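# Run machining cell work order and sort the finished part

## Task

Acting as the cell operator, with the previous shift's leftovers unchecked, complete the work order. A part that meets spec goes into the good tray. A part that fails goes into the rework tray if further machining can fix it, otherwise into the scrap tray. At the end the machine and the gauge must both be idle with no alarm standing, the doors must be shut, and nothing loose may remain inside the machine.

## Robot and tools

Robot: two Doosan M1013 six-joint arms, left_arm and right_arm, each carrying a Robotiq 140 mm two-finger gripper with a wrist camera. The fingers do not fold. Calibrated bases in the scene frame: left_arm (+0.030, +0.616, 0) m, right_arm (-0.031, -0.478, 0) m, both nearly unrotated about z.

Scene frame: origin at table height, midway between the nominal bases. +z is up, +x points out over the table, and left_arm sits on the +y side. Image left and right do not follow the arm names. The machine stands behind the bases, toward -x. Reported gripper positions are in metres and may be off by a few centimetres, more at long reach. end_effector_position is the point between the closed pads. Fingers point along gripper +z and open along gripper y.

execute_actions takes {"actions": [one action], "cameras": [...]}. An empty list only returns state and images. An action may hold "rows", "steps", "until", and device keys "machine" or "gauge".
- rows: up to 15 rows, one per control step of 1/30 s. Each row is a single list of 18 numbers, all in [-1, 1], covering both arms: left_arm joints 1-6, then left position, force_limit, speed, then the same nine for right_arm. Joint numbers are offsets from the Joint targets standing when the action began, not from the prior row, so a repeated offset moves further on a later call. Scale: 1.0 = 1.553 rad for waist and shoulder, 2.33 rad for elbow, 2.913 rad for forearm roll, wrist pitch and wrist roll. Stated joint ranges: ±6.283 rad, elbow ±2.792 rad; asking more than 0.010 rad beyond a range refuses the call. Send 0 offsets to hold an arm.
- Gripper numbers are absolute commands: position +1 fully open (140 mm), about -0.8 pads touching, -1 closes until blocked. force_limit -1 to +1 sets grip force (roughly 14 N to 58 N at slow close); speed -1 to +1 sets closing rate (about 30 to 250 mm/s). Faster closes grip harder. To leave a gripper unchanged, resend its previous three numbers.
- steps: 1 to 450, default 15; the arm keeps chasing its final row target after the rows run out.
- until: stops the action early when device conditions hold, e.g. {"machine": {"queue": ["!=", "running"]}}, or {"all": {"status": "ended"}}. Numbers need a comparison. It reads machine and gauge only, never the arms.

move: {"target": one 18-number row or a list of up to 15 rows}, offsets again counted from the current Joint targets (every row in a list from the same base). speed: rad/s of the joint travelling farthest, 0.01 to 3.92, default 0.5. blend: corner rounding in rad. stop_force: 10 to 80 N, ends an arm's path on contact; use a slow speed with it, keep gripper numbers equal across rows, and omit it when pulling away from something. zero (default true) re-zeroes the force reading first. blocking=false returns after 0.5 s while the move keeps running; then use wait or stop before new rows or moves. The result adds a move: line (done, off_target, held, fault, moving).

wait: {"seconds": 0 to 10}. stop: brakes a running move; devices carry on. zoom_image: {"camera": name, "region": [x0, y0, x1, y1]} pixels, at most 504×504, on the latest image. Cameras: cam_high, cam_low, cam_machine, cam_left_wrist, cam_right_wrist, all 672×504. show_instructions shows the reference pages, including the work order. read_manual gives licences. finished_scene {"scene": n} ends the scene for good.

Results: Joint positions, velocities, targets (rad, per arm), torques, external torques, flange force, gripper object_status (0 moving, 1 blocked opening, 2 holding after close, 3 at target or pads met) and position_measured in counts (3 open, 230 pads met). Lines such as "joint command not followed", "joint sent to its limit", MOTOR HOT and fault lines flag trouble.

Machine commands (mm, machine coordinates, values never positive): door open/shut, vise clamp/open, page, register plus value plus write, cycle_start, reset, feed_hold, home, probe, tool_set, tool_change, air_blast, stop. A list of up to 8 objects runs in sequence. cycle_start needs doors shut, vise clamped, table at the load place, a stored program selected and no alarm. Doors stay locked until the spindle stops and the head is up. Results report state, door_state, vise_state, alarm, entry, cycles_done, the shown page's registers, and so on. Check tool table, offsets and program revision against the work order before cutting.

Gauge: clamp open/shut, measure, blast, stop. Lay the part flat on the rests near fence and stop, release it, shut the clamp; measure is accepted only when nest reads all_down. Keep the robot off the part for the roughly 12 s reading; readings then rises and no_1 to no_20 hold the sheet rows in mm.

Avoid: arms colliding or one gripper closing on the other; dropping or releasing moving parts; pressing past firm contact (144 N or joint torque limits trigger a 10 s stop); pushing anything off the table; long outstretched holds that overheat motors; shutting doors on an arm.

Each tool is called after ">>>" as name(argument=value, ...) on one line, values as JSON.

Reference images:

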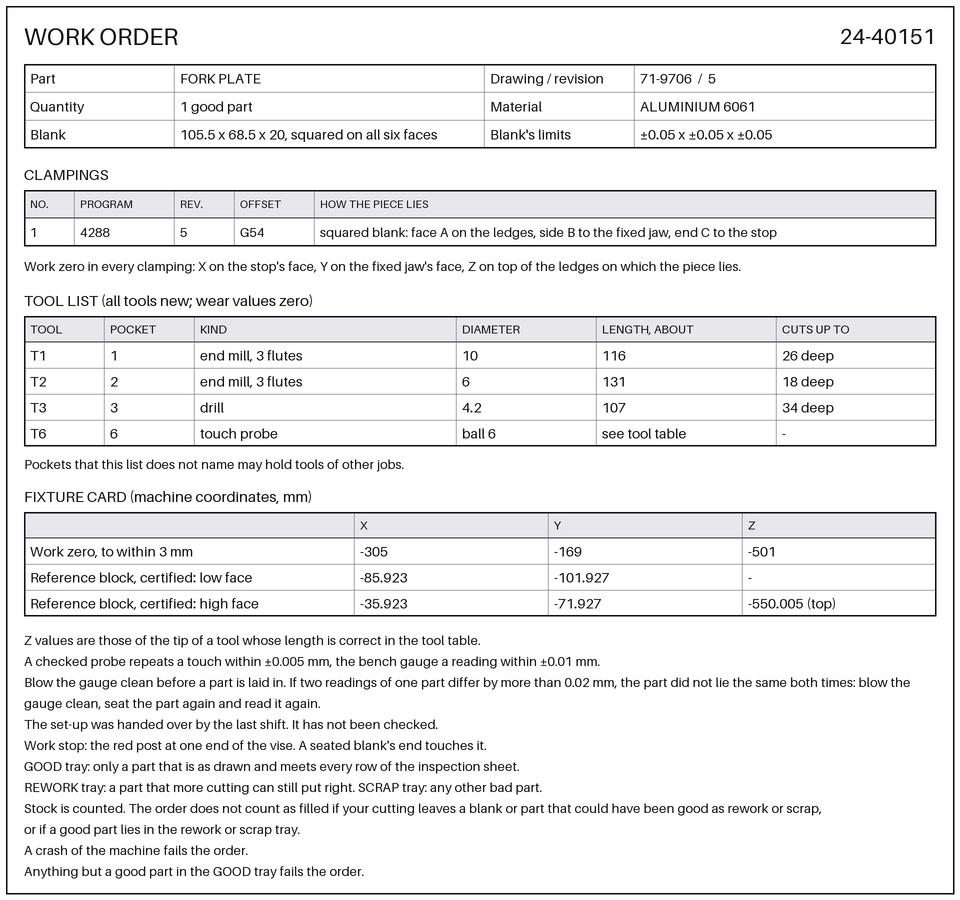

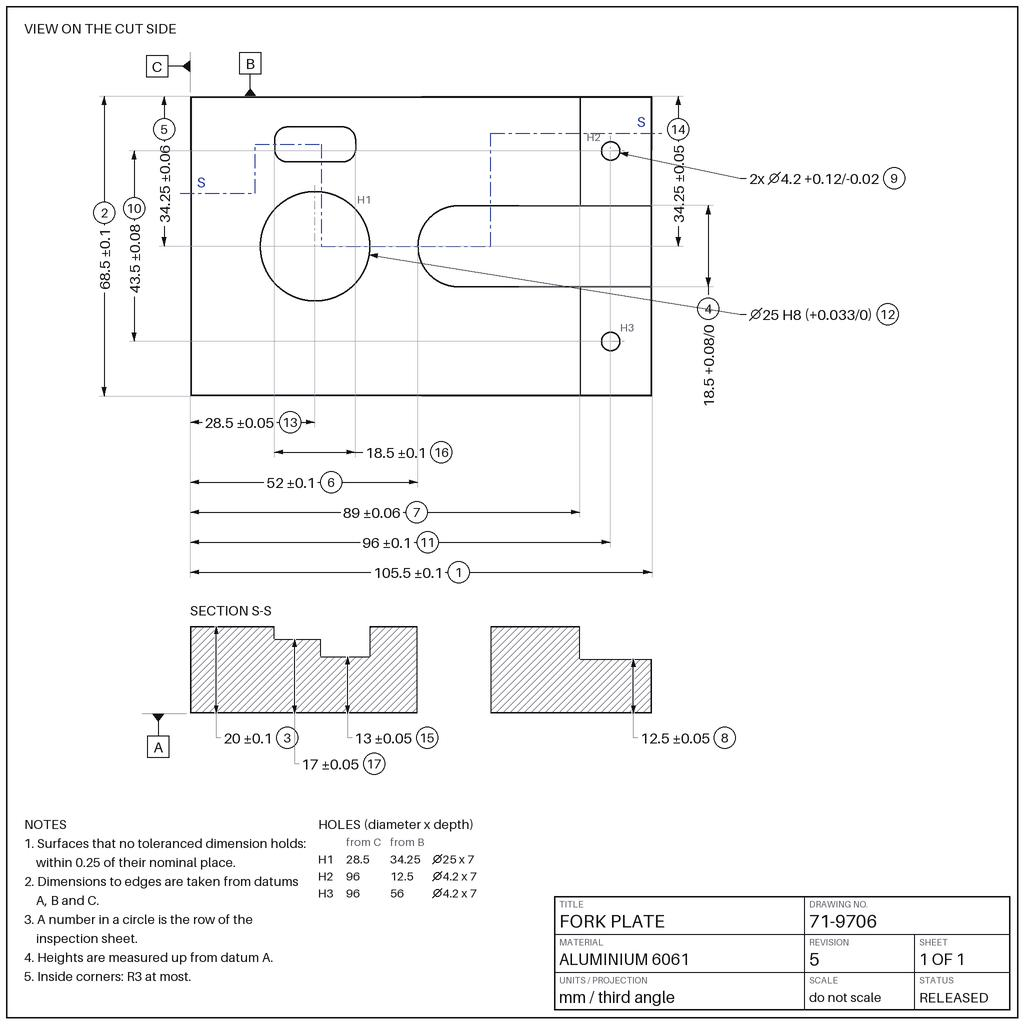

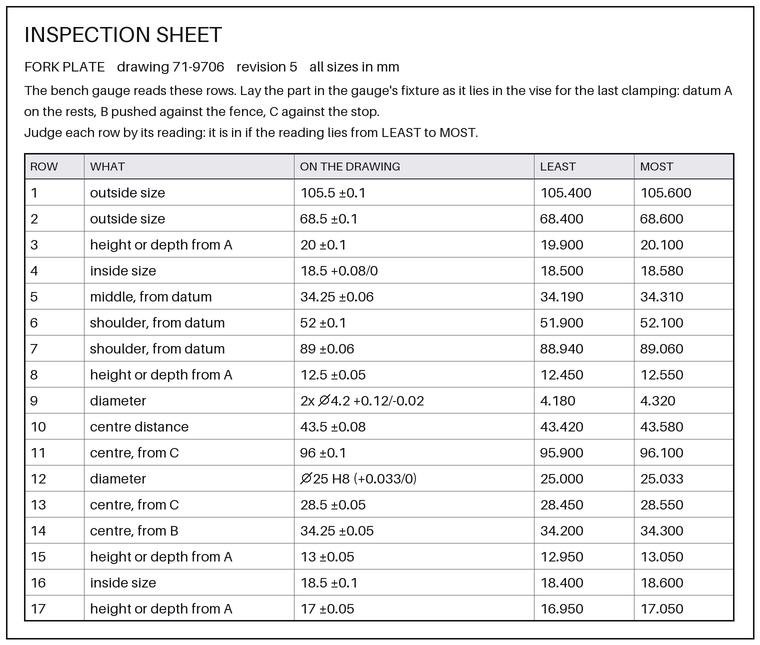

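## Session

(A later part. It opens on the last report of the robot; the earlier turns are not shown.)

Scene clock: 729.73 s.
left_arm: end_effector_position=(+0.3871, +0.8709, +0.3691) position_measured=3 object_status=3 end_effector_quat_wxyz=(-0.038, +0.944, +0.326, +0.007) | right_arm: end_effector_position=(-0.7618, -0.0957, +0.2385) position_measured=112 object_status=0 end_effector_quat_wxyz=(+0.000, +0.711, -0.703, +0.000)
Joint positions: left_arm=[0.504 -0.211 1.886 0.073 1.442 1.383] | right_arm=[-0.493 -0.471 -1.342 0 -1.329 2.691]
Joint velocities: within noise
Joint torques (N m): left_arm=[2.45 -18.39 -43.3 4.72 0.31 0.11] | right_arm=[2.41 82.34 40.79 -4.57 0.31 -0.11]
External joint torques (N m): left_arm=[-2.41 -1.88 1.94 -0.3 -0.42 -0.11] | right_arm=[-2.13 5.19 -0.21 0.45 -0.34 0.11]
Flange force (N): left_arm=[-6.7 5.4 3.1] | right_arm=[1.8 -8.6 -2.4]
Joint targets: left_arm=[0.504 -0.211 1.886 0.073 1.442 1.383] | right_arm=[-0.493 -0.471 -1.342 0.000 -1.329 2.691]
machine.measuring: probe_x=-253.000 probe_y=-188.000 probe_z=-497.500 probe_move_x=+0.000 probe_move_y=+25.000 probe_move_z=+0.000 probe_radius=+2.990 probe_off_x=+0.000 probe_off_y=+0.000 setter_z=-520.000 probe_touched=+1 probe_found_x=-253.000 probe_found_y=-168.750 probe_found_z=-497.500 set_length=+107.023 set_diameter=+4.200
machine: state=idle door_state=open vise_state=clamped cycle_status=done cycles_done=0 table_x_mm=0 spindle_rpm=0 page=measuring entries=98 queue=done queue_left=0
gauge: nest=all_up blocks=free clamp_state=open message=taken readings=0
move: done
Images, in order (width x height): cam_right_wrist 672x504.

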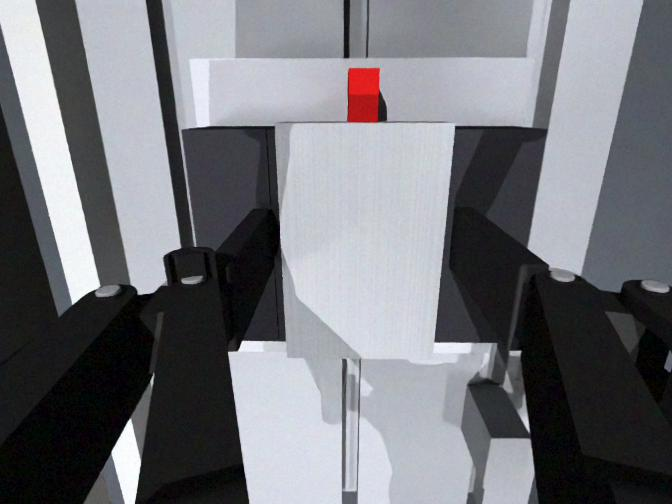

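>>> move(target=[[0,0,0,0,0,0,1,1,1, 0,0.0054,0.0128,0,-0.0131,0,0.135,-0.5,-1],[0,0,0,0,0,0,1,1,1, 0,0.0184,0.0757,0,-0.0703,0,0.135,-0.5,-1],[0,0,0,0,0,0,1,1,1, 0,0.5608,-0.2266,0,-0.1174,0,0.135,-0.5,-1],[0,0,0,0,0,0,1,1,1, -0.9704,0.5608,-0.2266,0,-0.1174,-0.5132,0.135,-0.5,-1]], speed=[0.05,0.15,0.6,0.8], blend=[0,0.03,0.1,0], cameras=["cam_machine","cam_low"])

>>> execute_actions(actions=[{"machine":[{"door":"shut","page":"measuring"},{"register":"probe_x","value":-297,"write":true},{"register":"probe_y","value":-176,"write":true},{"register":"probe_z","value":-468,"write":true},{"register":"probe_move_y","value":0,"write":true},{"register":"probe_move_z","value":-20,"write":true},{"probe":true}],"steps":450,"until":{"machine":{"queue":["!=","running"]}}}], cameras=[])

>>> execute_actions(actions=[{"machine":[{"register":"probe_x","value":-209,"write":true},{"probe":true}],"steps":450,"until":{"machine":{"queue":["!=","running"]}}}], cameras=[])

>>> execute_actions(actions=[{"machine":[{"register":"probe_y","value":-229,"write":true},{"probe":true}],"steps":450,"until":{"machine":{"queue":["!=","running"]}}}], cameras=[])

>>> execute_actions(actions=[{"machine":[{"register":"probe_x","value":-297,"write":true},{"probe":true}],"steps":450,"until":{"machine":{"queue":["!=","running"]}}}], cameras=[])

>>> execute_actions(actions=[{"machine":[{"register":"probe_x","value":-188,"write":true},{"register":"probe_y","value":-203,"write":true},{"register":"probe_z","value":-490,"write":true},{"register":"probe_move_z","value":0,"write":true},{"register":"probe_move_x","value":-18,"write":true},{"probe":true}],"steps":450,"until":{"machine":{"queue":["!=","running"]}}}], cameras=[])

>>> execute_actions(actions=[{"machine":[{"register":"probe_x","value":-320,"write":true},{"register":"probe_move_x","value":18,"write":true},{"probe":true}],"steps":450,"until":{"machine":{"queue":["!=","running"]}}}], cameras=[])

>>> execute_actions(actions=[{"machine":[{"register":"probe_x","value":-253,"write":true},{"register":"probe_move_x","value":0,"write":true},{"register":"probe_y","value":-248,"write":true},{"register":"probe_z","value":-489,"write":true},{"register":"probe_move_y","value":18,"write":true},{"probe":true}],"steps":450,"until":{"machine":{"queue":["!=","running"]}}}], cameras=[])

>>> execute_actions(actions=[{"machine":[{"register":"probe_y","value":-158,"write":true},{"register":"probe_move_y","value":-18,"write":true},{"probe":true}],"steps":450,"until":{"machine":{"queue":["!=","running"]}}}], cameras=[])

Scene clock: 758.03 s.
left_arm: end_effector_position=(+0.3871, +0.8709, +0.3691) position_measured=3 object_status=3 end_effector_quat_wxyz=(-0.038, +0.944, +0.326, +0.007) | right_arm: end_effector_position=(+0.1168, -0.1974, +0.4474) position_measured=112 object_status=3 end_effector_quat_wxyz=(+0.000, +0.706, -0.708, +0.000)
Joint positions: left_arm=[0.504 -0.211 1.886 0.073 1.442 1.383] | right_arm=[-2 0.4 -1.87 0 -1.671 1.197]
Joint velocities: within noise
Joint torques (N m): left_arm=[2.45 -18.33 -43.31 4.71 0.3 0.13] | right_arm=[5.57 -1.87 41.92 -4.72 0.32 -0.07]
External joint torques (N m): left_arm=[-2.52 -1.32 2.11 -0.32 -0.42 -0.13] | right_arm=[-5.59 3.29 -0.36 0.44 -0.37 0.07]
Flange force (N): left_arm=[-6.0 5.8 3.5] | right_arm=[11.9 -13.5 0.6]
Joint targets: left_arm=[0.504 -0.211 1.886 0.073 1.442 1.383] | right_arm=[-2.000 0.400 -1.870 0.000 -1.671 1.196]
machine.measuring: probe_x=-253.000 probe_y=-188.000 probe_z=-497.500 probe_move_x=+0.000 probe_move_y=+25.000 probe_move_z=+0.000 probe_radius=+2.990 probe_off_x=+0.000 probe_off_y=+0.000 setter_z=-520.000 probe_touched=+1 probe_found_x=-253.000 probe_found_y=-168.750 probe_found_z=-497.500 set_length=+107.023 set_diameter=+4.200
machine: state=idle door_state=open vise_state=clamped cycle_status=done cycles_done=0 table_x_mm=0 spindle_rpm=0 page=measuring entries=98 queue=done queue_left=0
gauge: nest=all_up blocks=free clamp_state=open message=taken readings=0
move: done
Images, in order (width x height): cam_low 672x504, cam_machine 672x504.

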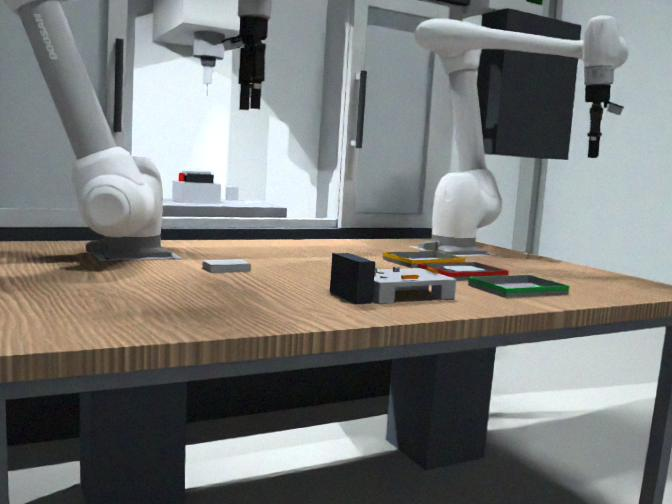

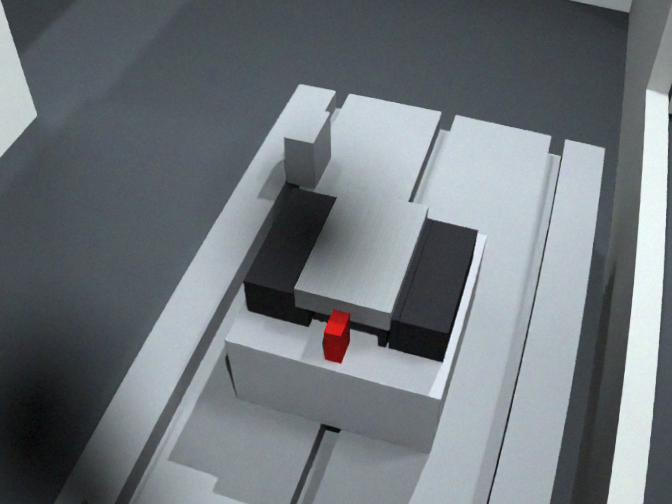

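Scene clock: 768.73 s.
left_arm: end_effector_position=(+0.3871, +0.8709, +0.3691) position_measured=3 object_status=3 end_effector_quat_wxyz=(-0.038, +0.944, +0.326, +0.007) | right_arm: end_effector_position=(+0.1169, -0.1974, +0.4474) position_measured=112 object_status=3 end_effector_quat_wxyz=(+0.000, +0.706, -0.708, +0.000)
Joint positions: left_arm=[0.504 -0.211 1.886 0.073 1.442 1.383] | right_arm=[-2 0.4 -1.87 0 -1.671 1.196]
Joint velocities: within noise
Joint torques (N m): left_arm=[2.43 -18.35 -43.49 4.73 0.31 0.09] | right_arm=[2.27 -1.59 41.89 -4.69 0.33 -0.09]
External joint torques (N m): left_arm=[-2.35 -2.09 2.13 -0.32 -0.41 -0.09] | right_arm=[-2.43 3.66 0 0.36 -0.39 0.09]
Flange force (N): left_arm=[-7.2 5.2 3.3] | right_arm=[8.4 -3.9 -0.1]
Joint targets: left_arm=[0.504 -0.211 1.886 0.073 1.442 1.383] | right_arm=[-2.000 0.400 -1.870 0.000 -1.671 1.196]
Tool commands: left_gripper/position=+1.0 left_gripper/force_limit=+1.0 left_gripper/speed=+1.0 right_gripper/position=+0.135 right_gripper/force_limit=-0.5 right_gripper/speed=-1.0
machine.measuring: probe_x=-297.000 probe_y=-176.000 probe_z=-468.000 probe_move_x=+0.000 probe_move_y=+0.000 probe_move_z=-20.000 probe_radius=+2.990 probe_off_x=+0.000 probe_off_y=+0.000 setter_z=-520.000 probe_touched=+1 probe_found_x=-297.000 probe_found_y=-176.000 probe_found_z=-482.756 set_length=+107.023 set_diameter=+4.200
machine: state=idle door_state=shut vise_state=clamped cycle_status=done cycles_done=0 table_x_mm=0 spindle_rpm=0 page=measuring entries=104 queue=done queue_left=0
gauge: nest=all_up blocks=free clamp_state=open message=taken readings=0
No camera images: "cameras" was empty.

Scene clock: 776.80 s.
left_arm: end_effector_position=(+0.3871, +0.8709, +0.3691) position_measured=3 object_status=3 end_effector_quat_wxyz=(-0.038, +0.944, +0.326, +0.007) | right_arm: end_effector_position=(+0.1169, -0.1974, +0.4474) position_measured=112 object_status=3 end_effector_quat_wxyz=(+0.000, +0.706, -0.708, +0.000)
Joint positions: left_arm=[0.504 -0.211 1.886 0.073 1.442 1.383] | right_arm=[-2 0.4 -1.87 0 -1.671 1.196]
Joint velocities: within noise
Joint torques (N m): left_arm=[2.38 -18.1 -43.42 4.7 0.31 0.1] | right_arm=[2.33 -1.47 42.08 -4.8 0.31 -0.09]
External joint torques (N m): left_arm=[-2.39 -1.82 2.15 -0.29 -0.42 -0.1] | right_arm=[-2.42 2.97 -0.56 0.52 -0.37 0.09]
Flange force (N): left_arm=[-6.8 5.4 3.4] | right_arm=[7.9 -4.2 0.9]
Joint targets: left_arm=[0.504 -0.211 1.886 0.073 1.442 1.383] | right_arm=[-2.000 0.400 -1.870 0.000 -1.671 1.196]
Tool commands: left_gripper/position=+1.0 left_gripper/force_limit=+1.0 left_gripper/speed=+1.0 right_gripper/position=+0.135 right_gripper/force_limit=-0.5 right_gripper/speed=-1.0
machine.measuring: probe_x=-209.000 probe_y=-176.000 probe_z=-468.000 probe_move_x=+0.000 probe_move_y=+0.000 probe_move_z=-20.000 probe_radius=+2.990 probe_off_x=+0.000 probe_off_y=+0.000 setter_z=-520.000 probe_touched=+1 probe_found_x=-209.000 probe_found_y=-176.000 probe_found_z=-482.749 set_length=+107.023 set_diameter=+4.200
machine: state=idle door_state=shut vise_state=clamped cycle_status=done cycles_done=0 table_x_mm=0 spindle_rpm=0 page=measuring entries=106 queue=done queue_left=0
gauge: nest=all_up blocks=free clamp_state=open message=taken readings=0
No camera images: "cameras" was empty.

Scene clock: 785.13 s.
left_arm: end_effector_position=(+0.3871, +0.8709, +0.3691) position_measured=3 object_status=3 end_effector_quat_wxyz=(-0.038, +0.944, +0.326, +0.007) | right_arm: end_effector_position=(+0.1169, -0.1974, +0.4474) position_measured=112 object_status=3 end_effector_quat_wxyz=(+0.000, +0.706, -0.708, +0.000)
Joint positions: left_arm=[0.504 -0.211 1.886 0.073 1.442 1.383] | right_arm=[-2 0.4 -1.87 0 -1.671 1.196]
Joint velocities: within noise
Joint torques (N m): left_arm=[2.59 -18.01 -43.27 4.74 0.33 0.16] | right_arm=[2.09 -1.6 42.06 -4.74 0.32 -0.11]
External joint torques (N m): left_arm=[-2.62 -1.87 2.02 -0.34 -0.45 -0.17] | right_arm=[-2.18 3.09 -0.55 0.46 -0.38 0.11]
Flange force (N): left_arm=[-6.9 6.0 3.2] | right_arm=[7.7 -3.3 0.9]
Joint targets: left_arm=[0.504 -0.211 1.886 0.073 1.442 1.383] | right_arm=[-2.000 0.400 -1.870 0.000 -1.671 1.196]
Tool commands: left_gripper/position=+1.0 left_gripper/force_limit=+1.0 left_gripper/speed=+1.0 right_gripper/position=+0.135 right_gripper/force_limit=-0.5 right_gripper/speed=-1.0
machine.measuring: probe_x=-209.000 probe_y=-229.000 probe_z=-468.000 probe_move_x=+0.000 probe_move_y=+0.000 probe_move_z=-20.000 probe_radius=+2.990 probe_off_x=+0.000 probe_off_y=+0.000 setter_z=-520.000 probe_touched=+1 probe_found_x=-209.000 probe_found_y=-229.000 probe_found_z=-482.748 set_length=+107.023 set_diameter=+4.200
machine: state=idle door_state=shut vise_state=clamped cycle_status=done cycles_done=0 table_x_mm=0 spindle_rpm=0 page=measuring entries=108 queue=done queue_left=0
gauge: nest=all_up blocks=free clamp_state=open message=taken readings=0
No camera images: "cameras" was empty.

Scene clock: 793.63 s.
left_arm: end_effector_position=(+0.3871, +0.8709, +0.3691) position_measured=3 object_status=3 end_effector_quat_wxyz=(-0.038, +0.944, +0.326, +0.007) | right_arm: end_effector_position=(+0.1169, -0.1974, +0.4474) position_measured=112 object_status=3 end_effector_quat_wxyz=(+0.000, +0.706, -0.708, +0.000)
Joint positions: left_arm=[0.504 -0.211 1.886 0.073 1.442 1.383] | right_arm=[-2 0.4 -1.87 0 -1.671 1.196]
Joint velocities: within noise
Joint torques (N m): left_arm=[2.29 -18.21 -43.33 4.77 0.31 0.14] | right_arm=[1.95 -1.42 42.04 -4.72 0.34 -0.09]
External joint torques (N m): left_arm=[-2.26 -2.02 2.01 -0.36 -0.42 -0.14] | right_arm=[-2.04 2.85 -0.66 0.45 -0.4 0.09]
Flange force (N): left_arm=[-7.0 5.1 3.2] | right_arm=[7.4 -3.1 1.0]
Joint targets: left_arm=[0.504 -0.211 1.886 0.073 1.442 1.383] | right_arm=[-2.000 0.400 -1.870 0.000 -1.671 1.196]
Tool commands: left_gripper/position=+1.0 left_gripper/force_limit=+1.0 left_gripper/speed=+1.0 right_gripper/position=+0.135 right_gripper/force_limit=-0.5 right_gripper/speed=-1.0
machine.measuring: probe_x=-297.000 probe_y=-229.000 probe_z=-468.000 probe_move_x=+0.000 probe_move_y=+0.000 probe_move_z=-20.000 probe_radius=+2.990 probe_off_x=+0.000 probe_off_y=+0.000 setter_z=-520.000 probe_touched=+1 probe_found_x=-297.000 probe_found_y=-229.000 probe_found_z=-482.756 set_length=+107.023 set_diameter=+4.200
machine: state=idle door_state=shut vise_state=clamped cycle_status=done cycles_done=0 table_x_mm=0 spindle_rpm=0 page=measuring entries=110 queue=done queue_left=0
gauge: nest=all_up blocks=free clamp_state=open message=taken readings=0
No camera images: "cameras" was empty.

Scene clock: 802.33 s.
left_arm: end_effector_position=(+0.3871, +0.8709, +0.3691) position_measured=3 object_status=3 end_effector_quat_wxyz=(-0.038, +0.944, +0.326, +0.007) | right_arm: end_effector_position=(+0.1169, -0.1974, +0.4474) position_measured=112 object_status=3 end_effector_quat_wxyz=(+0.000, +0.706, -0.708, +0.000)
Joint positions: left_arm=[0.504 -0.211 1.886 0.073 1.442 1.383] | right_arm=[-2 0.4 -1.87 0 -1.671 1.196]
Joint velocities: within noise
Joint torques (N m): left_arm=[2.77 -18.53 -43.37 4.69 0.33 0.11] | right_arm=[1.98 -1.58 41.98 -4.77 0.3 -0.11]
External joint torques (N m): left_arm=[-2.76 -1.51 2.1 -0.29 -0.43 -0.11] | right_arm=[-2.13 3.39 -0.38 0.48 -0.36 0.11]
Flange force (N): left_arm=[-6.4 6.3 3.4] | right_arm=[8.0 -3.0 0.7]
Joint targets: left_arm=[0.504 -0.211 1.886 0.073 1.442 1.383] | right_arm=[-2.000 0.400 -1.870 0.000 -1.671 1.196]
Tool commands: left_gripper/position=+1.0 left_gripper/force_limit=+1.0 left_gripper/speed=+1.0 right_gripper/position=+0.135 right_gripper/force_limit=-0.5 right_gripper/speed=-1.0
machine.measuring: probe_x=-188.000 probe_y=-203.000 probe_z=-490.000 probe_move_x=-18.000 probe_move_y=+0.000 probe_move_z=+0.000 probe_radius=+2.990 probe_off_x=+0.000 probe_off_y=+0.000 setter_z=-520.000 probe_touched=+1 probe_found_x=-201.292 probe_found_y=-203.000 probe_found_z=-490.000 set_length=+107.023 set_diameter=+4.200
machine: state=idle door_state=shut vise_state=clamped cycle_status=done cycles_done=0 table_x_mm=0 spindle_rpm=0 page=measuring entries=116 queue=done queue_left=0
gauge: nest=all_up blocks=free clamp_state=open message=taken readings=0
No camera images: "cameras" was empty.

Scene clock: 810.70 s.
left_arm: end_effector_position=(+0.3871, +0.8709, +0.3691) position_measured=3 object_status=3 end_effector_quat_wxyz=(-0.038, +0.944, +0.326, +0.007) | right_arm: end_effector_position=(+0.1169, -0.1974, +0.4474) position_measured=112 object_status=3 end_effector_quat_wxyz=(+0.000, +0.706, -0.708, +0.000)
Joint positions: left_arm=[0.504 -0.211 1.886 0.073 1.442 1.383] | right_arm=[-2 0.4 -1.87 0 -1.671 1.196]
Joint velocities: within noise
Joint torques (N m): left_arm=[2.34 -18.34 -43.39 4.71 0.31 0.13] | right_arm=[2.26 -1.49 42.01 -4.7 0.31 -0.09]
External joint torques (N m): left_arm=[-2.35 -1.6 2.12 -0.31 -0.42 -0.13] | right_arm=[-2.38 3.11 -0.53 0.41 -0.38 0.09]
Flange force (N): left_arm=[-6.4 5.4 3.4] | right_arm=[8.0 -4.0 0.9]
Joint targets: left_arm=[0.504 -0.211 1.886 0.073 1.442 1.383] | right_arm=[-2.000 0.400 -1.870 0.000 -1.671 1.196]
Tool commands: left_gripper/position=+1.0 left_gripper/force_limit=+1.0 left_gripper/speed=+1.0 right_gripper/position=+0.135 right_gripper/force_limit=-0.5 right_gripper/speed=-1.0
machine.measuring: probe_x=-320.000 probe_y=-203.000 probe_z=-490.000 probe_move_x=+18.000 probe_move_y=+0.000 probe_move_z=+0.000 probe_radius=+2.990 probe_off_x=+0.000 probe_off_y=+0.000 setter_z=-520.000 probe_touched=+1 probe_found_x=-306.750 probe_found_y=-203.000 probe_found_z=-490.000 set_length=+107.023 set_diameter=+4.200
machine: state=idle door_state=shut vise_state=clamped cycle_status=done cycles_done=0 table_x_mm=0 spindle_rpm=0 page=measuring entries=119 queue=done queue_left=0
gauge: nest=all_up blocks=free clamp_state=open message=taken readings=0
No camera images: "cameras" was empty.

Scene clock: 819.33 s.
left_arm: end_effector_position=(+0.3871, +0.8709, +0.3691) position_measured=3 object_status=3 end_effector_quat_wxyz=(-0.038, +0.944, +0.326, +0.007) | right_arm: end_effector_position=(+0.1169, -0.1974, +0.4474) position_measured=112 object_status=3 end_effector_quat_wxyz=(+0.000, +0.706, -0.708, +0.000)
Joint positions: left_arm=[0.504 -0.211 1.886 0.073 1.442 1.383] | right_arm=[-2 0.4 -1.87 0 -1.671 1.196]
Joint velocities: within noise
Joint torques (N m): left_arm=[2.42 -18.19 -43.36 4.72 0.32 0.14] | right_arm=[2.2 -1.66 41.86 -4.79 0.3 -0.08]
External joint torques (N m): left_arm=[-2.45 -1.66 2.07 -0.31 -0.44 -0.15] | right_arm=[-2.34 3.5 -0.24 0.5 -0.36 0.08]
Flange force (N): left_arm=[-6.5 5.6 3.4] | right_arm=[8.3 -3.7 0.4]
Joint targets: left_arm=[0.504 -0.211 1.886 0.073 1.442 1.383] | right_arm=[-2.000 0.400 -1.870 0.000 -1.671 1.196]
Tool commands: left_gripper/position=+1.0 left_gripper/force_limit=+1.0 left_gripper/speed=+1.0 right_gripper/position=+0.135 right_gripper/force_limit=-0.5 right_gripper/speed=-1.0
machine.measuring: probe_x=-253.000 probe_y=-248.000 probe_z=-489.000 probe_move_x=+0.000 probe_move_y=+18.000 probe_move_z=+0.000 probe_radius=+2.990 probe_off_x=+0.000 probe_off_y=+0.000 setter_z=-520.000 probe_touched=+1 probe_found_x=-253.000 probe_found_y=-237.234 probe_found_z=-489.000 set_length=+107.023 set_diameter=+4.200
machine: state=idle door_state=shut vise_state=clamped cycle_status=done cycles_done=0 table_x_mm=0 spindle_rpm=0 page=measuring entries=125 queue=done queue_left=0
gauge: nest=all_up blocks=free clamp_state=open message=taken readings=0
No camera images: "cameras" was empty.

Scene clock: 826.97 s.
left_arm: end_effector_position=(+0.3871, +0.8709, +0.3691) position_measured=3 object_status=3 end_effector_quat_wxyz=(-0.038, +0.944, +0.326, +0.007) | right_arm: end_effector_position=(+0.1169, -0.1974, +0.4474) position_measured=112 object_status=3 end_effector_quat_wxyz=(+0.000, +0.706, -0.708, +0.000)
Joint positions: left_arm=[0.504 -0.211 1.886 0.073 1.442 1.383] | right_arm=[-2 0.4 -1.87 0 -1.671 1.196]
Joint velocities: within noise
Joint torques (N m): left_arm=[2.61 -18.14 -43.38 4.74 0.28 0.1] | right_arm=[2.15 -1.85 42.06 -4.73 0.31 -0.1]
External joint torques (N m): left_arm=[-2.59 -2.04 2.07 -0.33 -0.39 -0.1] | right_arm=[-2.26 3.52 -0.43 0.44 -0.37 0.1]
Flange force (N): left_arm=[-7.2 5.8 3.2] | right_arm=[8.4 -3.3 0.8]
Joint targets: left_arm=[0.504 -0.211 1.886 0.073 1.442 1.383] | right_arm=[-2.000 0.400 -1.870 0.000 -1.671 1.196]
Tool commands: left_gripper/position=+1.0 left_gripper/force_limit=+1.0 left_gripper/speed=+1.0 right_gripper/position=+0.135 right_gripper/force_limit=-0.5 right_gripper/speed=-1.0
machine.measuring: probe_x=-253.000 probe_y=-158.000 probe_z=-489.000 probe_move_x=+0.000 probe_move_y=-18.000 probe_move_z=+0.000 probe_radius=+2.990 probe_off_x=+0.000 probe_off_y=+0.000 setter_z=-520.000 probe_touched=+1 probe_found_x=-253.000 probe_found_y=-168.745 probe_found_z=-489.000 set_length=+107.023 set_diameter=+4.200
machine: state=idle door_state=shut vise_state=clamped cycle_status=done cycles_done=0 table_x_mm=0 spindle_rpm=0 page=measuring entries=128 queue=done queue_left=0
gauge: nest=all_up blocks=free clamp_state=open message=taken readings=0
No camera images: "cameras" was empty.

>>> execute_actions(actions=[{"machine":{"page":"tools","cycle_start":true},"steps":450,"until":{"machine":{"state":["!=","running"]}}}], cameras=[])

>>> execute_actions(actions=[{"steps":450,"until":{"machine":{"queue":["!=","running"]}}}], cameras=[])

>>> execute_actions(actions=[{"steps":450,"until":{"machine":{"queue":["!=","running"]}}}], cameras=["cam_machine"])

>>> execute_actions(actions=[{"steps":450,"until":{"machine":{"queue":["!=","running"]}}}], cameras=[])

>>> execute_actions(actions=[{"steps":450,"until":{"machine":{"queue":["!=","running"]}}}], cameras=[])

>>> execute_actions(actions=[{"steps":450,"until":{"machine":{"queue":["!=","running"]}}}], cameras=["cam_machine"])

>>> execute_actions(actions=[{"steps":450,"until":{"machine":{"queue":["!=","running"]}}}], cameras=[])

>>> execute_actions(actions=[{"steps":450,"until":{"machine":{"queue":["!=","running"]}}}], cameras=["cam_machine"])

Scene clock: 843.33 s.
left_arm: end_effector_position=(+0.3871, +0.8709, +0.3691) position_measured=3 object_status=3 end_effector_quat_wxyz=(-0.038, +0.944, +0.326, +0.007) | right_arm: end_effector_position=(+0.1169, -0.1974, +0.4474) position_measured=112 object_status=3 end_effector_quat_wxyz=(+0.000, +0.706, -0.708, +0.000)
Joint positions: left_arm=[0.504 -0.211 1.886 0.073 1.442 1.383] | right_arm=[-2 0.4 -1.87 0 -1.671 1.196]
Joint velocities: within noise
Joint torques (N m): left_arm=[2.34 -18.46 -43.22 4.71 0.3 0.1] | right_arm=[2.17 -1.61 41.94 -4.75 0.26 -0.1]
External joint torques (N m): left_arm=[-2.29 -1.92 1.9 -0.31 -0.41 -0.1] | right_arm=[-2.33 3.68 -0.14 0.44 -0.32 0.1]
Flange force (N): left_arm=[-6.6 5.1 3.0] | right_arm=[8.4 -3.6 0.3]
Joint targets: left_arm=[0.504 -0.211 1.886 0.073 1.442 1.383] | right_arm=[-2.000 0.400 -1.870 0.000 -1.671 1.196]
Tool commands: left_gripper/position=+1.0 left_gripper/force_limit=+1.0 left_gripper/speed=+1.0 right_gripper/position=+0.135 right_gripper/force_limit=-0.5 right_gripper/speed=-1.0
machine.tools: t1_length=+115.939 t1_length_wear=+0.000 t1_diameter=+9.997 t1_diameter_wear=+0.000 t1_pocket=+1.000 t2_length=+130.598 t2_length_wear=+0.000 t2_diameter=+5.988 t2_diameter_wear=+0.000 t2_pocket=+2.000 t3_length=+107.019 t3_length_wear=+0.000 t3_diameter=+4.200 t3_diameter_wear=+0.000 t3_pocket=+3.000 t4_length=+137.703 t4_length_wear=+0.000 t4_diameter=+4.994 t4_diameter_wear=+0.000 t4_pocket=+4.000 t5_length=+123.368 t5_length_wear=+0.000 t5_diameter=+11.992 t5_diameter_wear=+0.000 t5_pocket=+5.000 t6_length=+162.161 t6_length_wear=+0.000 t6_diameter=+6.000 t6_diameter_wear=+0.000 t6_pocket=+6.000
machine: state=running door_state=shut vise_state=clamped cycle_status=moving cycles_done=0 table_x_mm=11 spindle_rpm=0 page=tools entries=129 queue=running queue_left=0
gauge: nest=all_up blocks=free clamp_state=open message=taken readings=0
No camera images: "cameras" was empty.

Scene clock: 858.53 s.
left_arm: end_effector_position=(+0.3871, +0.8709, +0.3691) position_measured=3 object_status=3 end_effector_quat_wxyz=(-0.038, +0.944, +0.326, +0.007) | right_arm: end_effector_position=(+0.1169, -0.1974, +0.4474) position_measured=112 object_status=3 end_effector_quat_wxyz=(+0.000, +0.706, -0.708, +0.000)
Joint positions: left_arm=[0.504 -0.211 1.886 0.073 1.442 1.383] | right_arm=[-2 0.4 -1.87 0 -1.671 1.196]
Joint velocities: within noise
Joint torques (N m): left_arm=[2.39 -18.3 -43.23 4.73 0.3 0.1] | right_arm=[1.94 -1.39 41.94 -4.76 0.35 -0.08]
External joint torques (N m): left_arm=[-2.31 -2.19 1.86 -0.32 -0.41 -0.1] | right_arm=[-2.04 2.83 -0.59 0.49 -0.42 0.08]
Flange force (N): left_arm=[-7.0 5.1 2.9] | right_arm=[7.3 -3.2 0.9]
Joint targets: left_arm=[0.504 -0.211 1.886 0.073 1.442 1.383] | right_arm=[-2.000 0.400 -1.870 0.000 -1.671 1.196]
Tool commands: left_gripper/position=+1.0 left_gripper/force_limit=+1.0 left_gripper/speed=+1.0 right_gripper/position=+0.135 right_gripper/force_limit=-0.5 right_gripper/speed=-1.0
machine.tools: t1_length=+115.939 t1_length_wear=+0.000 t1_diameter=+9.997 t1_diameter_wear=+0.000 t1_pocket=+1.000 t2_length=+130.598 t2_length_wear=+0.000 t2_diameter=+5.988 t2_diameter_wear=+0.000 t2_pocket=+2.000 t3_length=+107.019 t3_length_wear=+0.000 t3_diameter=+4.200 t3_diameter_wear=+0.000 t3_pocket=+3.000 t4_length=+137.703 t4_length_wear=+0.000 t4_diameter=+4.994 t4_diameter_wear=+0.000 t4_pocket=+4.000 t5_length=+123.368 t5_length_wear=+0.000 t5_diameter=+11.992 t5_diameter_wear=+0.000 t5_pocket=+5.000 t6_length=+162.161 t6_length_wear=+0.000 t6_diameter=+6.000 t6_diameter_wear=+0.000 t6_pocket=+6.000
machine: state=running door_state=shut vise_state=clamped cycle_status=moving cycles_done=0 table_x_mm=48 spindle_rpm=9549 page=tools entries=129 queue=running queue_left=0
gauge: nest=all_up blocks=free clamp_state=open message=taken readings=0
No camera images: "cameras" was empty.

Scene clock: 873.73 s.
left_arm: end_effector_position=(+0.3871, +0.8709, +0.3691) position_measured=3 object_status=3 end_effector_quat_wxyz=(-0.038, +0.944, +0.326, +0.007) | right_arm: end_effector_position=(+0.1169, -0.1974, +0.4474) position_measured=112 object_status=3 end_effector_quat_wxyz=(+0.000, +0.706, -0.708, +0.000)
Joint positions: left_arm=[0.504 -0.211 1.886 0.073 1.442 1.383] | right_arm=[-2 0.4 -1.87 0 -1.671 1.196]
Joint velocities: within noise
Joint torques (N m): left_arm=[2.74 -18.42 -43.39 4.76 0.32 0.12] | right_arm=[2.19 -1.52 42.07 -4.76 0.31 -0.09]
External joint torques (N m): left_arm=[-2.73 -1.66 2.08 -0.35 -0.43 -0.13] | right_arm=[-2.31 3.16 -0.54 0.47 -0.37 0.09]
Flange force (N): left_arm=[-6.6 6.2 3.3] | right_arm=[8.0 -3.7 0.9]
Joint targets: left_arm=[0.504 -0.211 1.886 0.073 1.442 1.383] | right_arm=[-2.000 0.400 -1.870 0.000 -1.671 1.196]
Tool commands: left_gripper/position=+1.0 left_gripper/force_limit=+1.0 left_gripper/speed=+1.0 right_gripper/position=+0.135 right_gripper/force_limit=-0.5 right_gripper/speed=-1.0
machine.tools: t1_length=+115.939 t1_length_wear=+0.000 t1_diameter=+9.997 t1_diameter_wear=+0.000 t1_pocket=+1.000 t2_length=+130.598 t2_length_wear=+0.000 t2_diameter=+5.988 t2_diameter_wear=+0.000 t2_pocket=+2.000 t3_length=+107.019 t3_length_wear=+0.000 t3_diameter=+4.200 t3_diameter_wear=+0.000 t3_pocket=+3.000 t4_length=+137.703 t4_length_wear=+0.000 t4_diameter=+4.994 t4_diameter_wear=+0.000 t4_pocket=+4.000 t5_length=+123.368 t5_length_wear=+0.000 t5_diameter=+11.992 t5_diameter_wear=+0.000 t5_pocket=+5.000 t6_length=+162.161 t6_length_wear=+0.000 t6_diameter=+6.000 t6_diameter_wear=+0.000 t6_pocket=+6.000
machine: state=running door_state=shut vise_state=clamped cycle_status=moving cycles_done=0 table_x_mm=48 spindle_rpm=9549 page=tools entries=129 queue=running queue_left=0
gauge: nest=all_up blocks=free clamp_state=open message=taken readings=0
Images, in order (width x height): cam_machine 672x504.

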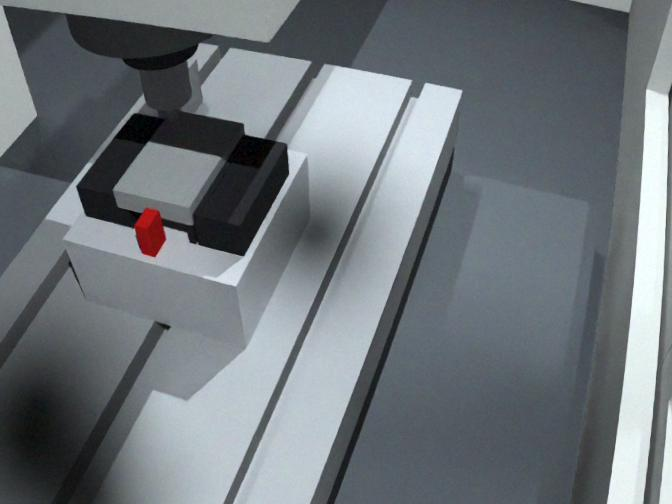

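Scene clock: 888.93 s.
left_arm: end_effector_position=(+0.3871, +0.8709, +0.3691) position_measured=3 object_status=3 end_effector_quat_wxyz=(-0.038, +0.944, +0.326, +0.007) | right_arm: end_effector_position=(+0.1169, -0.1974, +0.4474) position_measured=112 object_status=3 end_effector_quat_wxyz=(+0.000, +0.706, -0.708, +0.000)
Joint positions: left_arm=[0.504 -0.211 1.886 0.073 1.442 1.383] | right_arm=[-2 0.4 -1.87 0 -1.671 1.196]
Joint velocities: within noise
Joint torques (N m): left_arm=[2.59 -18.43 -43.32 4.69 0.27 0.09] | right_arm=[2 -1.52 41.97 -4.8 0.32 -0.11]
External joint torques (N m): left_arm=[-2.6 -1.56 2.05 -0.29 -0.38 -0.09] | right_arm=[-2.1 3.1 -0.42 0.51 -0.38 0.11]
Flange force (N): left_arm=[-6.4 5.9 3.2] | right_arm=[7.6 -3.2 0.7]
Joint targets: left_arm=[0.504 -0.211 1.886 0.073 1.442 1.383] | right_arm=[-2.000 0.400 -1.870 0.000 -1.671 1.196]
Tool commands: left_gripper/position=+1.0 left_gripper/force_limit=+1.0 left_gripper/speed=+1.0 right_gripper/position=+0.135 right_gripper/force_limit=-0.5 right_gripper/speed=-1.0
machine.tools: t1_length=+115.939 t1_length_wear=+0.000 t1_diameter=+9.997 t1_diameter_wear=+0.000 t1_pocket=+1.000 t2_length=+130.598 t2_length_wear=+0.000 t2_diameter=+5.988 t2_diameter_wear=+0.000 t2_pocket=+2.000 t3_length=+107.019 t3_length_wear=+0.000 t3_diameter=+4.200 t3_diameter_wear=+0.000 t3_pocket=+3.000 t4_length=+137.703 t4_length_wear=+0.000 t4_diameter=+4.994 t4_diameter_wear=+0.000 t4_pocket=+4.000 t5_length=+123.368 t5_length_wear=+0.000 t5_diameter=+11.992 t5_diameter_wear=+0.000 t5_pocket=+5.000 t6_length=+162.161 t6_length_wear=+0.000 t6_diameter=+6.000 t6_diameter_wear=+0.000 t6_pocket=+6.000
machine: state=running door_state=shut vise_state=clamped cycle_status=moving cycles_done=0 table_x_mm=120 spindle_rpm=10000 page=tools entries=129 queue=running queue_left=0
gauge: nest=all_up blocks=free clamp_state=open message=taken readings=0
No camera images: "cameras" was empty.

Scene clock: 904.13 s.
left_arm: end_effector_position=(+0.3871, +0.8709, +0.3691) position_measured=3 object_status=3 end_effector_quat_wxyz=(-0.038, +0.944, +0.326, +0.007) | right_arm: end_effector_position=(+0.1169, -0.1974, +0.4474) position_measured=112 object_status=3 end_effector_quat_wxyz=(+0.000, +0.706, -0.708, +0.000)
Joint positions: left_arm=[0.504 -0.211 1.886 0.073 1.442 1.383] | right_arm=[-2 0.4 -1.87 0 -1.671 1.196]
Joint velocities: within noise
Joint torques (N m): left_arm=[2.91 -18.21 -43.24 4.68 0.31 0.1] | right_arm=[2.12 -1.84 41.97 -4.72 0.32 -0.17]
External joint torques (N m): left_arm=[-2.91 -1.77 1.94 -0.27 -0.43 -0.1] | right_arm=[-2.26 3.62 -0.4 0.43 -0.38 0.17]
Flange force (N): left_arm=[-6.7 6.6 3.0] | right_arm=[8.4 -3.0 0.7]
Joint targets: left_arm=[0.504 -0.211 1.886 0.073 1.442 1.383] | right_arm=[-2.000 0.400 -1.870 0.000 -1.671 1.196]
Tool commands: left_gripper/position=+1.0 left_gripper/force_limit=+1.0 left_gripper/speed=+1.0 right_gripper/position=+0.135 right_gripper/force_limit=-0.5 right_gripper/speed=-1.0
machine.tools: t1_length=+115.939 t1_length_wear=+0.000 t1_diameter=+9.997 t1_diameter_wear=+0.000 t1_pocket=+1.000 t2_length=+130.598 t2_length_wear=+0.000 t2_diameter=+5.988 t2_diameter_wear=+0.000 t2_pocket=+2.000 t3_length=+107.019 t3_length_wear=+0.000 t3_diameter=+4.200 t3_diameter_wear=+0.000 t3_pocket=+3.000 t4_length=+137.703 t4_length_wear=+0.000 t4_diameter=+4.994 t4_diameter_wear=+0.000 t4_pocket=+4.000 t5_length=+123.368 t5_length_wear=+0.000 t5_diameter=+11.992 t5_diameter_wear=+0.000 t5_pocket=+5.000 t6_length=+162.161 t6_length_wear=+0.000 t6_diameter=+6.000 t6_diameter_wear=+0.000 t6_pocket=+6.000
machine: state=running door_state=shut vise_state=clamped cycle_status=moving cycles_done=0 table_x_mm=74 spindle_rpm=9549 page=tools entries=129 queue=running queue_left=0
gauge: nest=all_up blocks=free clamp_state=open message=taken readings=0
No camera images: "cameras" was empty.

Scene clock: 919.33 s.
left_arm: end_effector_position=(+0.3871, +0.8709, +0.3691) position_measured=3 object_status=3 end_effector_quat_wxyz=(-0.038, +0.944, +0.326, +0.007) | right_arm: end_effector_position=(+0.1169, -0.1974, +0.4474) position_measured=112 object_status=3 end_effector_quat_wxyz=(+0.000, +0.706, -0.708, +0.000)
Joint positions: left_arm=[0.504 -0.211 1.886 0.073 1.442 1.383] | right_arm=[-2 0.4 -1.87 0 -1.671 1.196]
Joint velocities: within noise
Joint torques (N m): left_arm=[2.4 -18.31 -43.27 4.71 0.31 0.15] | right_arm=[2.33 -1.66 42.06 -4.71 0.33 -0.14]
External joint torques (N m): left_arm=[-2.39 -1.79 1.96 -0.3 -0.42 -0.15] | right_arm=[-2.46 3.45 -0.31 0.4 -0.39 0.14]
Flange force (N): left_arm=[-6.5 5.5 3.1] | right_arm=[8.4 -3.9 0.5]
Joint targets: left_arm=[0.504 -0.211 1.886 0.073 1.442 1.383] | right_arm=[-2.000 0.400 -1.870 0.000 -1.671 1.196]
Tool commands: left_gripper/position=+1.0 left_gripper/force_limit=+1.0 left_gripper/speed=+1.0 right_gripper/position=+0.135 right_gripper/force_limit=-0.5 right_gripper/speed=-1.0
machine.tools: t1_length=+115.939 t1_length_wear=+0.000 t1_diameter=+9.997 t1_diameter_wear=+0.000 t1_pocket=+1.000 t2_length=+130.598 t2_length_wear=+0.000 t2_diameter=+5.988 t2_diameter_wear=+0.000 t2_pocket=+2.000 t3_length=+107.019 t3_length_wear=+0.000 t3_diameter=+4.200 t3_diameter_wear=+0.000 t3_pocket=+3.000 t4_length=+137.703 t4_length_wear=+0.000 t4_diameter=+4.994 t4_diameter_wear=+0.000 t4_pocket=+4.000 t5_length=+123.368 t5_length_wear=+0.000 t5_diameter=+11.992 t5_diameter_wear=+0.000 t5_pocket=+5.000 t6_length=+162.161 t6_length_wear=+0.000 t6_diameter=+6.000 t6_diameter_wear=+0.000 t6_pocket=+6.000
machine: state=running door_state=shut vise_state=clamped cycle_status=moving cycles_done=0 table_x_mm=29 spindle_rpm=9549 page=tools entries=129 queue=running queue_left=0
gauge: nest=all_up blocks=free clamp_state=open message=taken readings=0
Images, in order (width x height): cam_machine 672x504.

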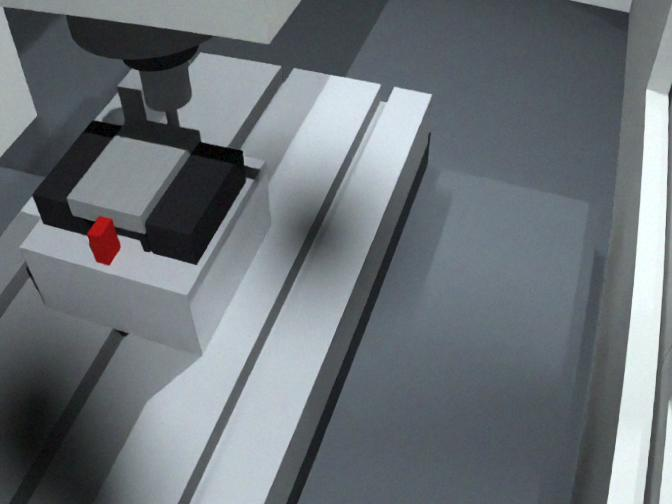

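Scene clock: 934.53 s.
left_arm: end_effector_position=(+0.3871, +0.8709, +0.3691) position_measured=3 object_status=3 end_effector_quat_wxyz=(-0.038, +0.944, +0.326, +0.007) | right_arm: end_effector_position=(+0.1169, -0.1974, +0.4474) position_measured=112 object_status=3 end_effector_quat_wxyz=(+0.000, +0.706, -0.708, +0.000)
Joint positions: left_arm=[0.504 -0.211 1.886 0.073 1.442 1.383] | right_arm=[-2 0.4 -1.87 0 -1.671 1.196]
Joint velocities: within noise
Joint torques (N m): left_arm=[2.46 -18.2 -43.3 4.72 0.32 0.14] | right_arm=[1.88 -1.59 41.95 -4.77 0.37 -0.08]
External joint torques (N m): left_arm=[-2.36 -2.42 1.89 -0.29 -0.42 -0.14] | right_arm=[-1.96 3.26 -0.11 0.46 -0.42 0.08]
Flange force (N): left_arm=[-7.5 5.3 2.9] | right_arm=[7.4 -2.8 0.0]
Joint targets: left_arm=[0.504 -0.211 1.886 0.073 1.442 1.383] | right_arm=[-2.000 0.400 -1.870 0.000 -1.671 1.196]
Tool commands: left_gripper/position=+1.0 left_gripper/force_limit=+1.0 left_gripper/speed=+1.0 right_gripper/position=+0.135 right_gripper/force_limit=-0.5 right_gripper/speed=-1.0
machine.tools: t1_length=+115.939 t1_length_wear=+0.000 t1_diameter=+9.997 t1_diameter_wear=+0.000 t1_pocket=+1.000 t2_length=+130.598 t2_length_wear=+0.000 t2_diameter=+5.988 t2_diameter_wear=+0.000 t2_pocket=+2.000 t3_length=+107.019 t3_length_wear=+0.000 t3_diameter=+4.200 t3_diameter_wear=+0.000 t3_pocket=+3.000 t4_length=+137.703 t4_length_wear=+0.000 t4_diameter=+4.994 t4_diameter_wear=+0.000 t4_pocket=+4.000 t5_length=+123.368 t5_length_wear=+0.000 t5_diameter=+11.992 t5_diameter_wear=+0.000 t5_pocket=+5.000 t6_length=+162.161 t6_length_wear=+0.000 t6_diameter=+6.000 t6_diameter_wear=+0.000 t6_pocket=+6.000
machine: state=running door_state=shut vise_state=clamped cycle_status=moving cycles_done=0 table_x_mm=75 spindle_rpm=9549 page=tools entries=129 queue=running queue_left=0
gauge: nest=all_up blocks=free clamp_state=open message=taken readings=0
No camera images: "cameras" was empty.

Scene clock: 949.73 s.
left_arm: end_effector_position=(+0.3871, +0.8709, +0.3691) position_measured=3 object_status=3 end_effector_quat_wxyz=(-0.038, +0.944, +0.326, +0.007) | right_arm: end_effector_position=(+0.1169, -0.1974, +0.4474) position_measured=112 object_status=3 end_effector_quat_wxyz=(+0.000, +0.706, -0.708, +0.000)
Joint positions: left_arm=[0.504 -0.211 1.886 0.073 1.442 1.383] | right_arm=[-2 0.4 -1.87 0 -1.671 1.196]
Joint velocities: within noise
Joint torques (N m): left_arm=[2.33 -18.12 -43.26 4.72 0.33 0.15] | right_arm=[2.12 -1.32 41.99 -4.75 0.32 -0.14]
External joint torques (N m): left_arm=[-2.35 -1.77 2.03 -0.33 -0.45 -0.15] | right_arm=[-2.23 3 -0.36 0.45 -0.38 0.14]
Flange force (N): left_arm=[-6.6 5.4 3.3] | right_arm=[7.5 -3.5 0.5]
Joint targets: left_arm=[0.504 -0.211 1.886 0.073 1.442 1.383] | right_arm=[-2.000 0.400 -1.870 0.000 -1.671 1.196]
Tool commands: left_gripper/position=+1.0 left_gripper/force_limit=+1.0 left_gripper/speed=+1.0 right_gripper/position=+0.135 right_gripper/force_limit=-0.5 right_gripper/speed=-1.0
machine.tools: t1_length=+115.939 t1_length_wear=+0.000 t1_diameter=+9.997 t1_diameter_wear=+0.000 t1_pocket=+1.000 t2_length=+130.598 t2_length_wear=+0.000 t2_diameter=+5.988 t2_diameter_wear=+0.000 t2_pocket=+2.000 t3_length=+107.019 t3_length_wear=+0.000 t3_diameter=+4.200 t3_diameter_wear=+0.000 t3_pocket=+3.000 t4_length=+137.703 t4_length_wear=+0.000 t4_diameter=+4.994 t4_diameter_wear=+0.000 t4_pocket=+4.000 t5_length=+123.368 t5_length_wear=+0.000 t5_diameter=+11.992 t5_diameter_wear=+0.000 t5_pocket=+5.000 t6_length=+162.161 t6_length_wear=+0.000 t6_diameter=+6.000 t6_diameter_wear=+0.000 t6_pocket=+6.000
machine: state=running door_state=shut vise_state=clamped cycle_status=moving cycles_done=0 table_x_mm=109 spindle_rpm=9549 page=tools entries=129 queue=running queue_left=0
gauge: nest=all_up blocks=free clamp_state=open message=taken readings=0
Images, in order (width x height): cam_machine 672x504.

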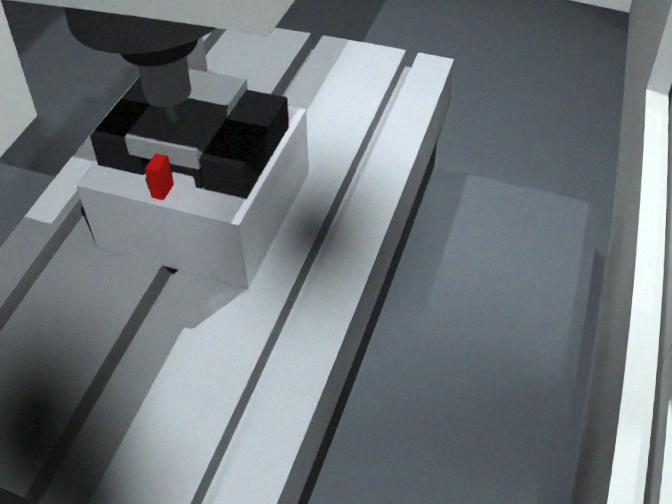

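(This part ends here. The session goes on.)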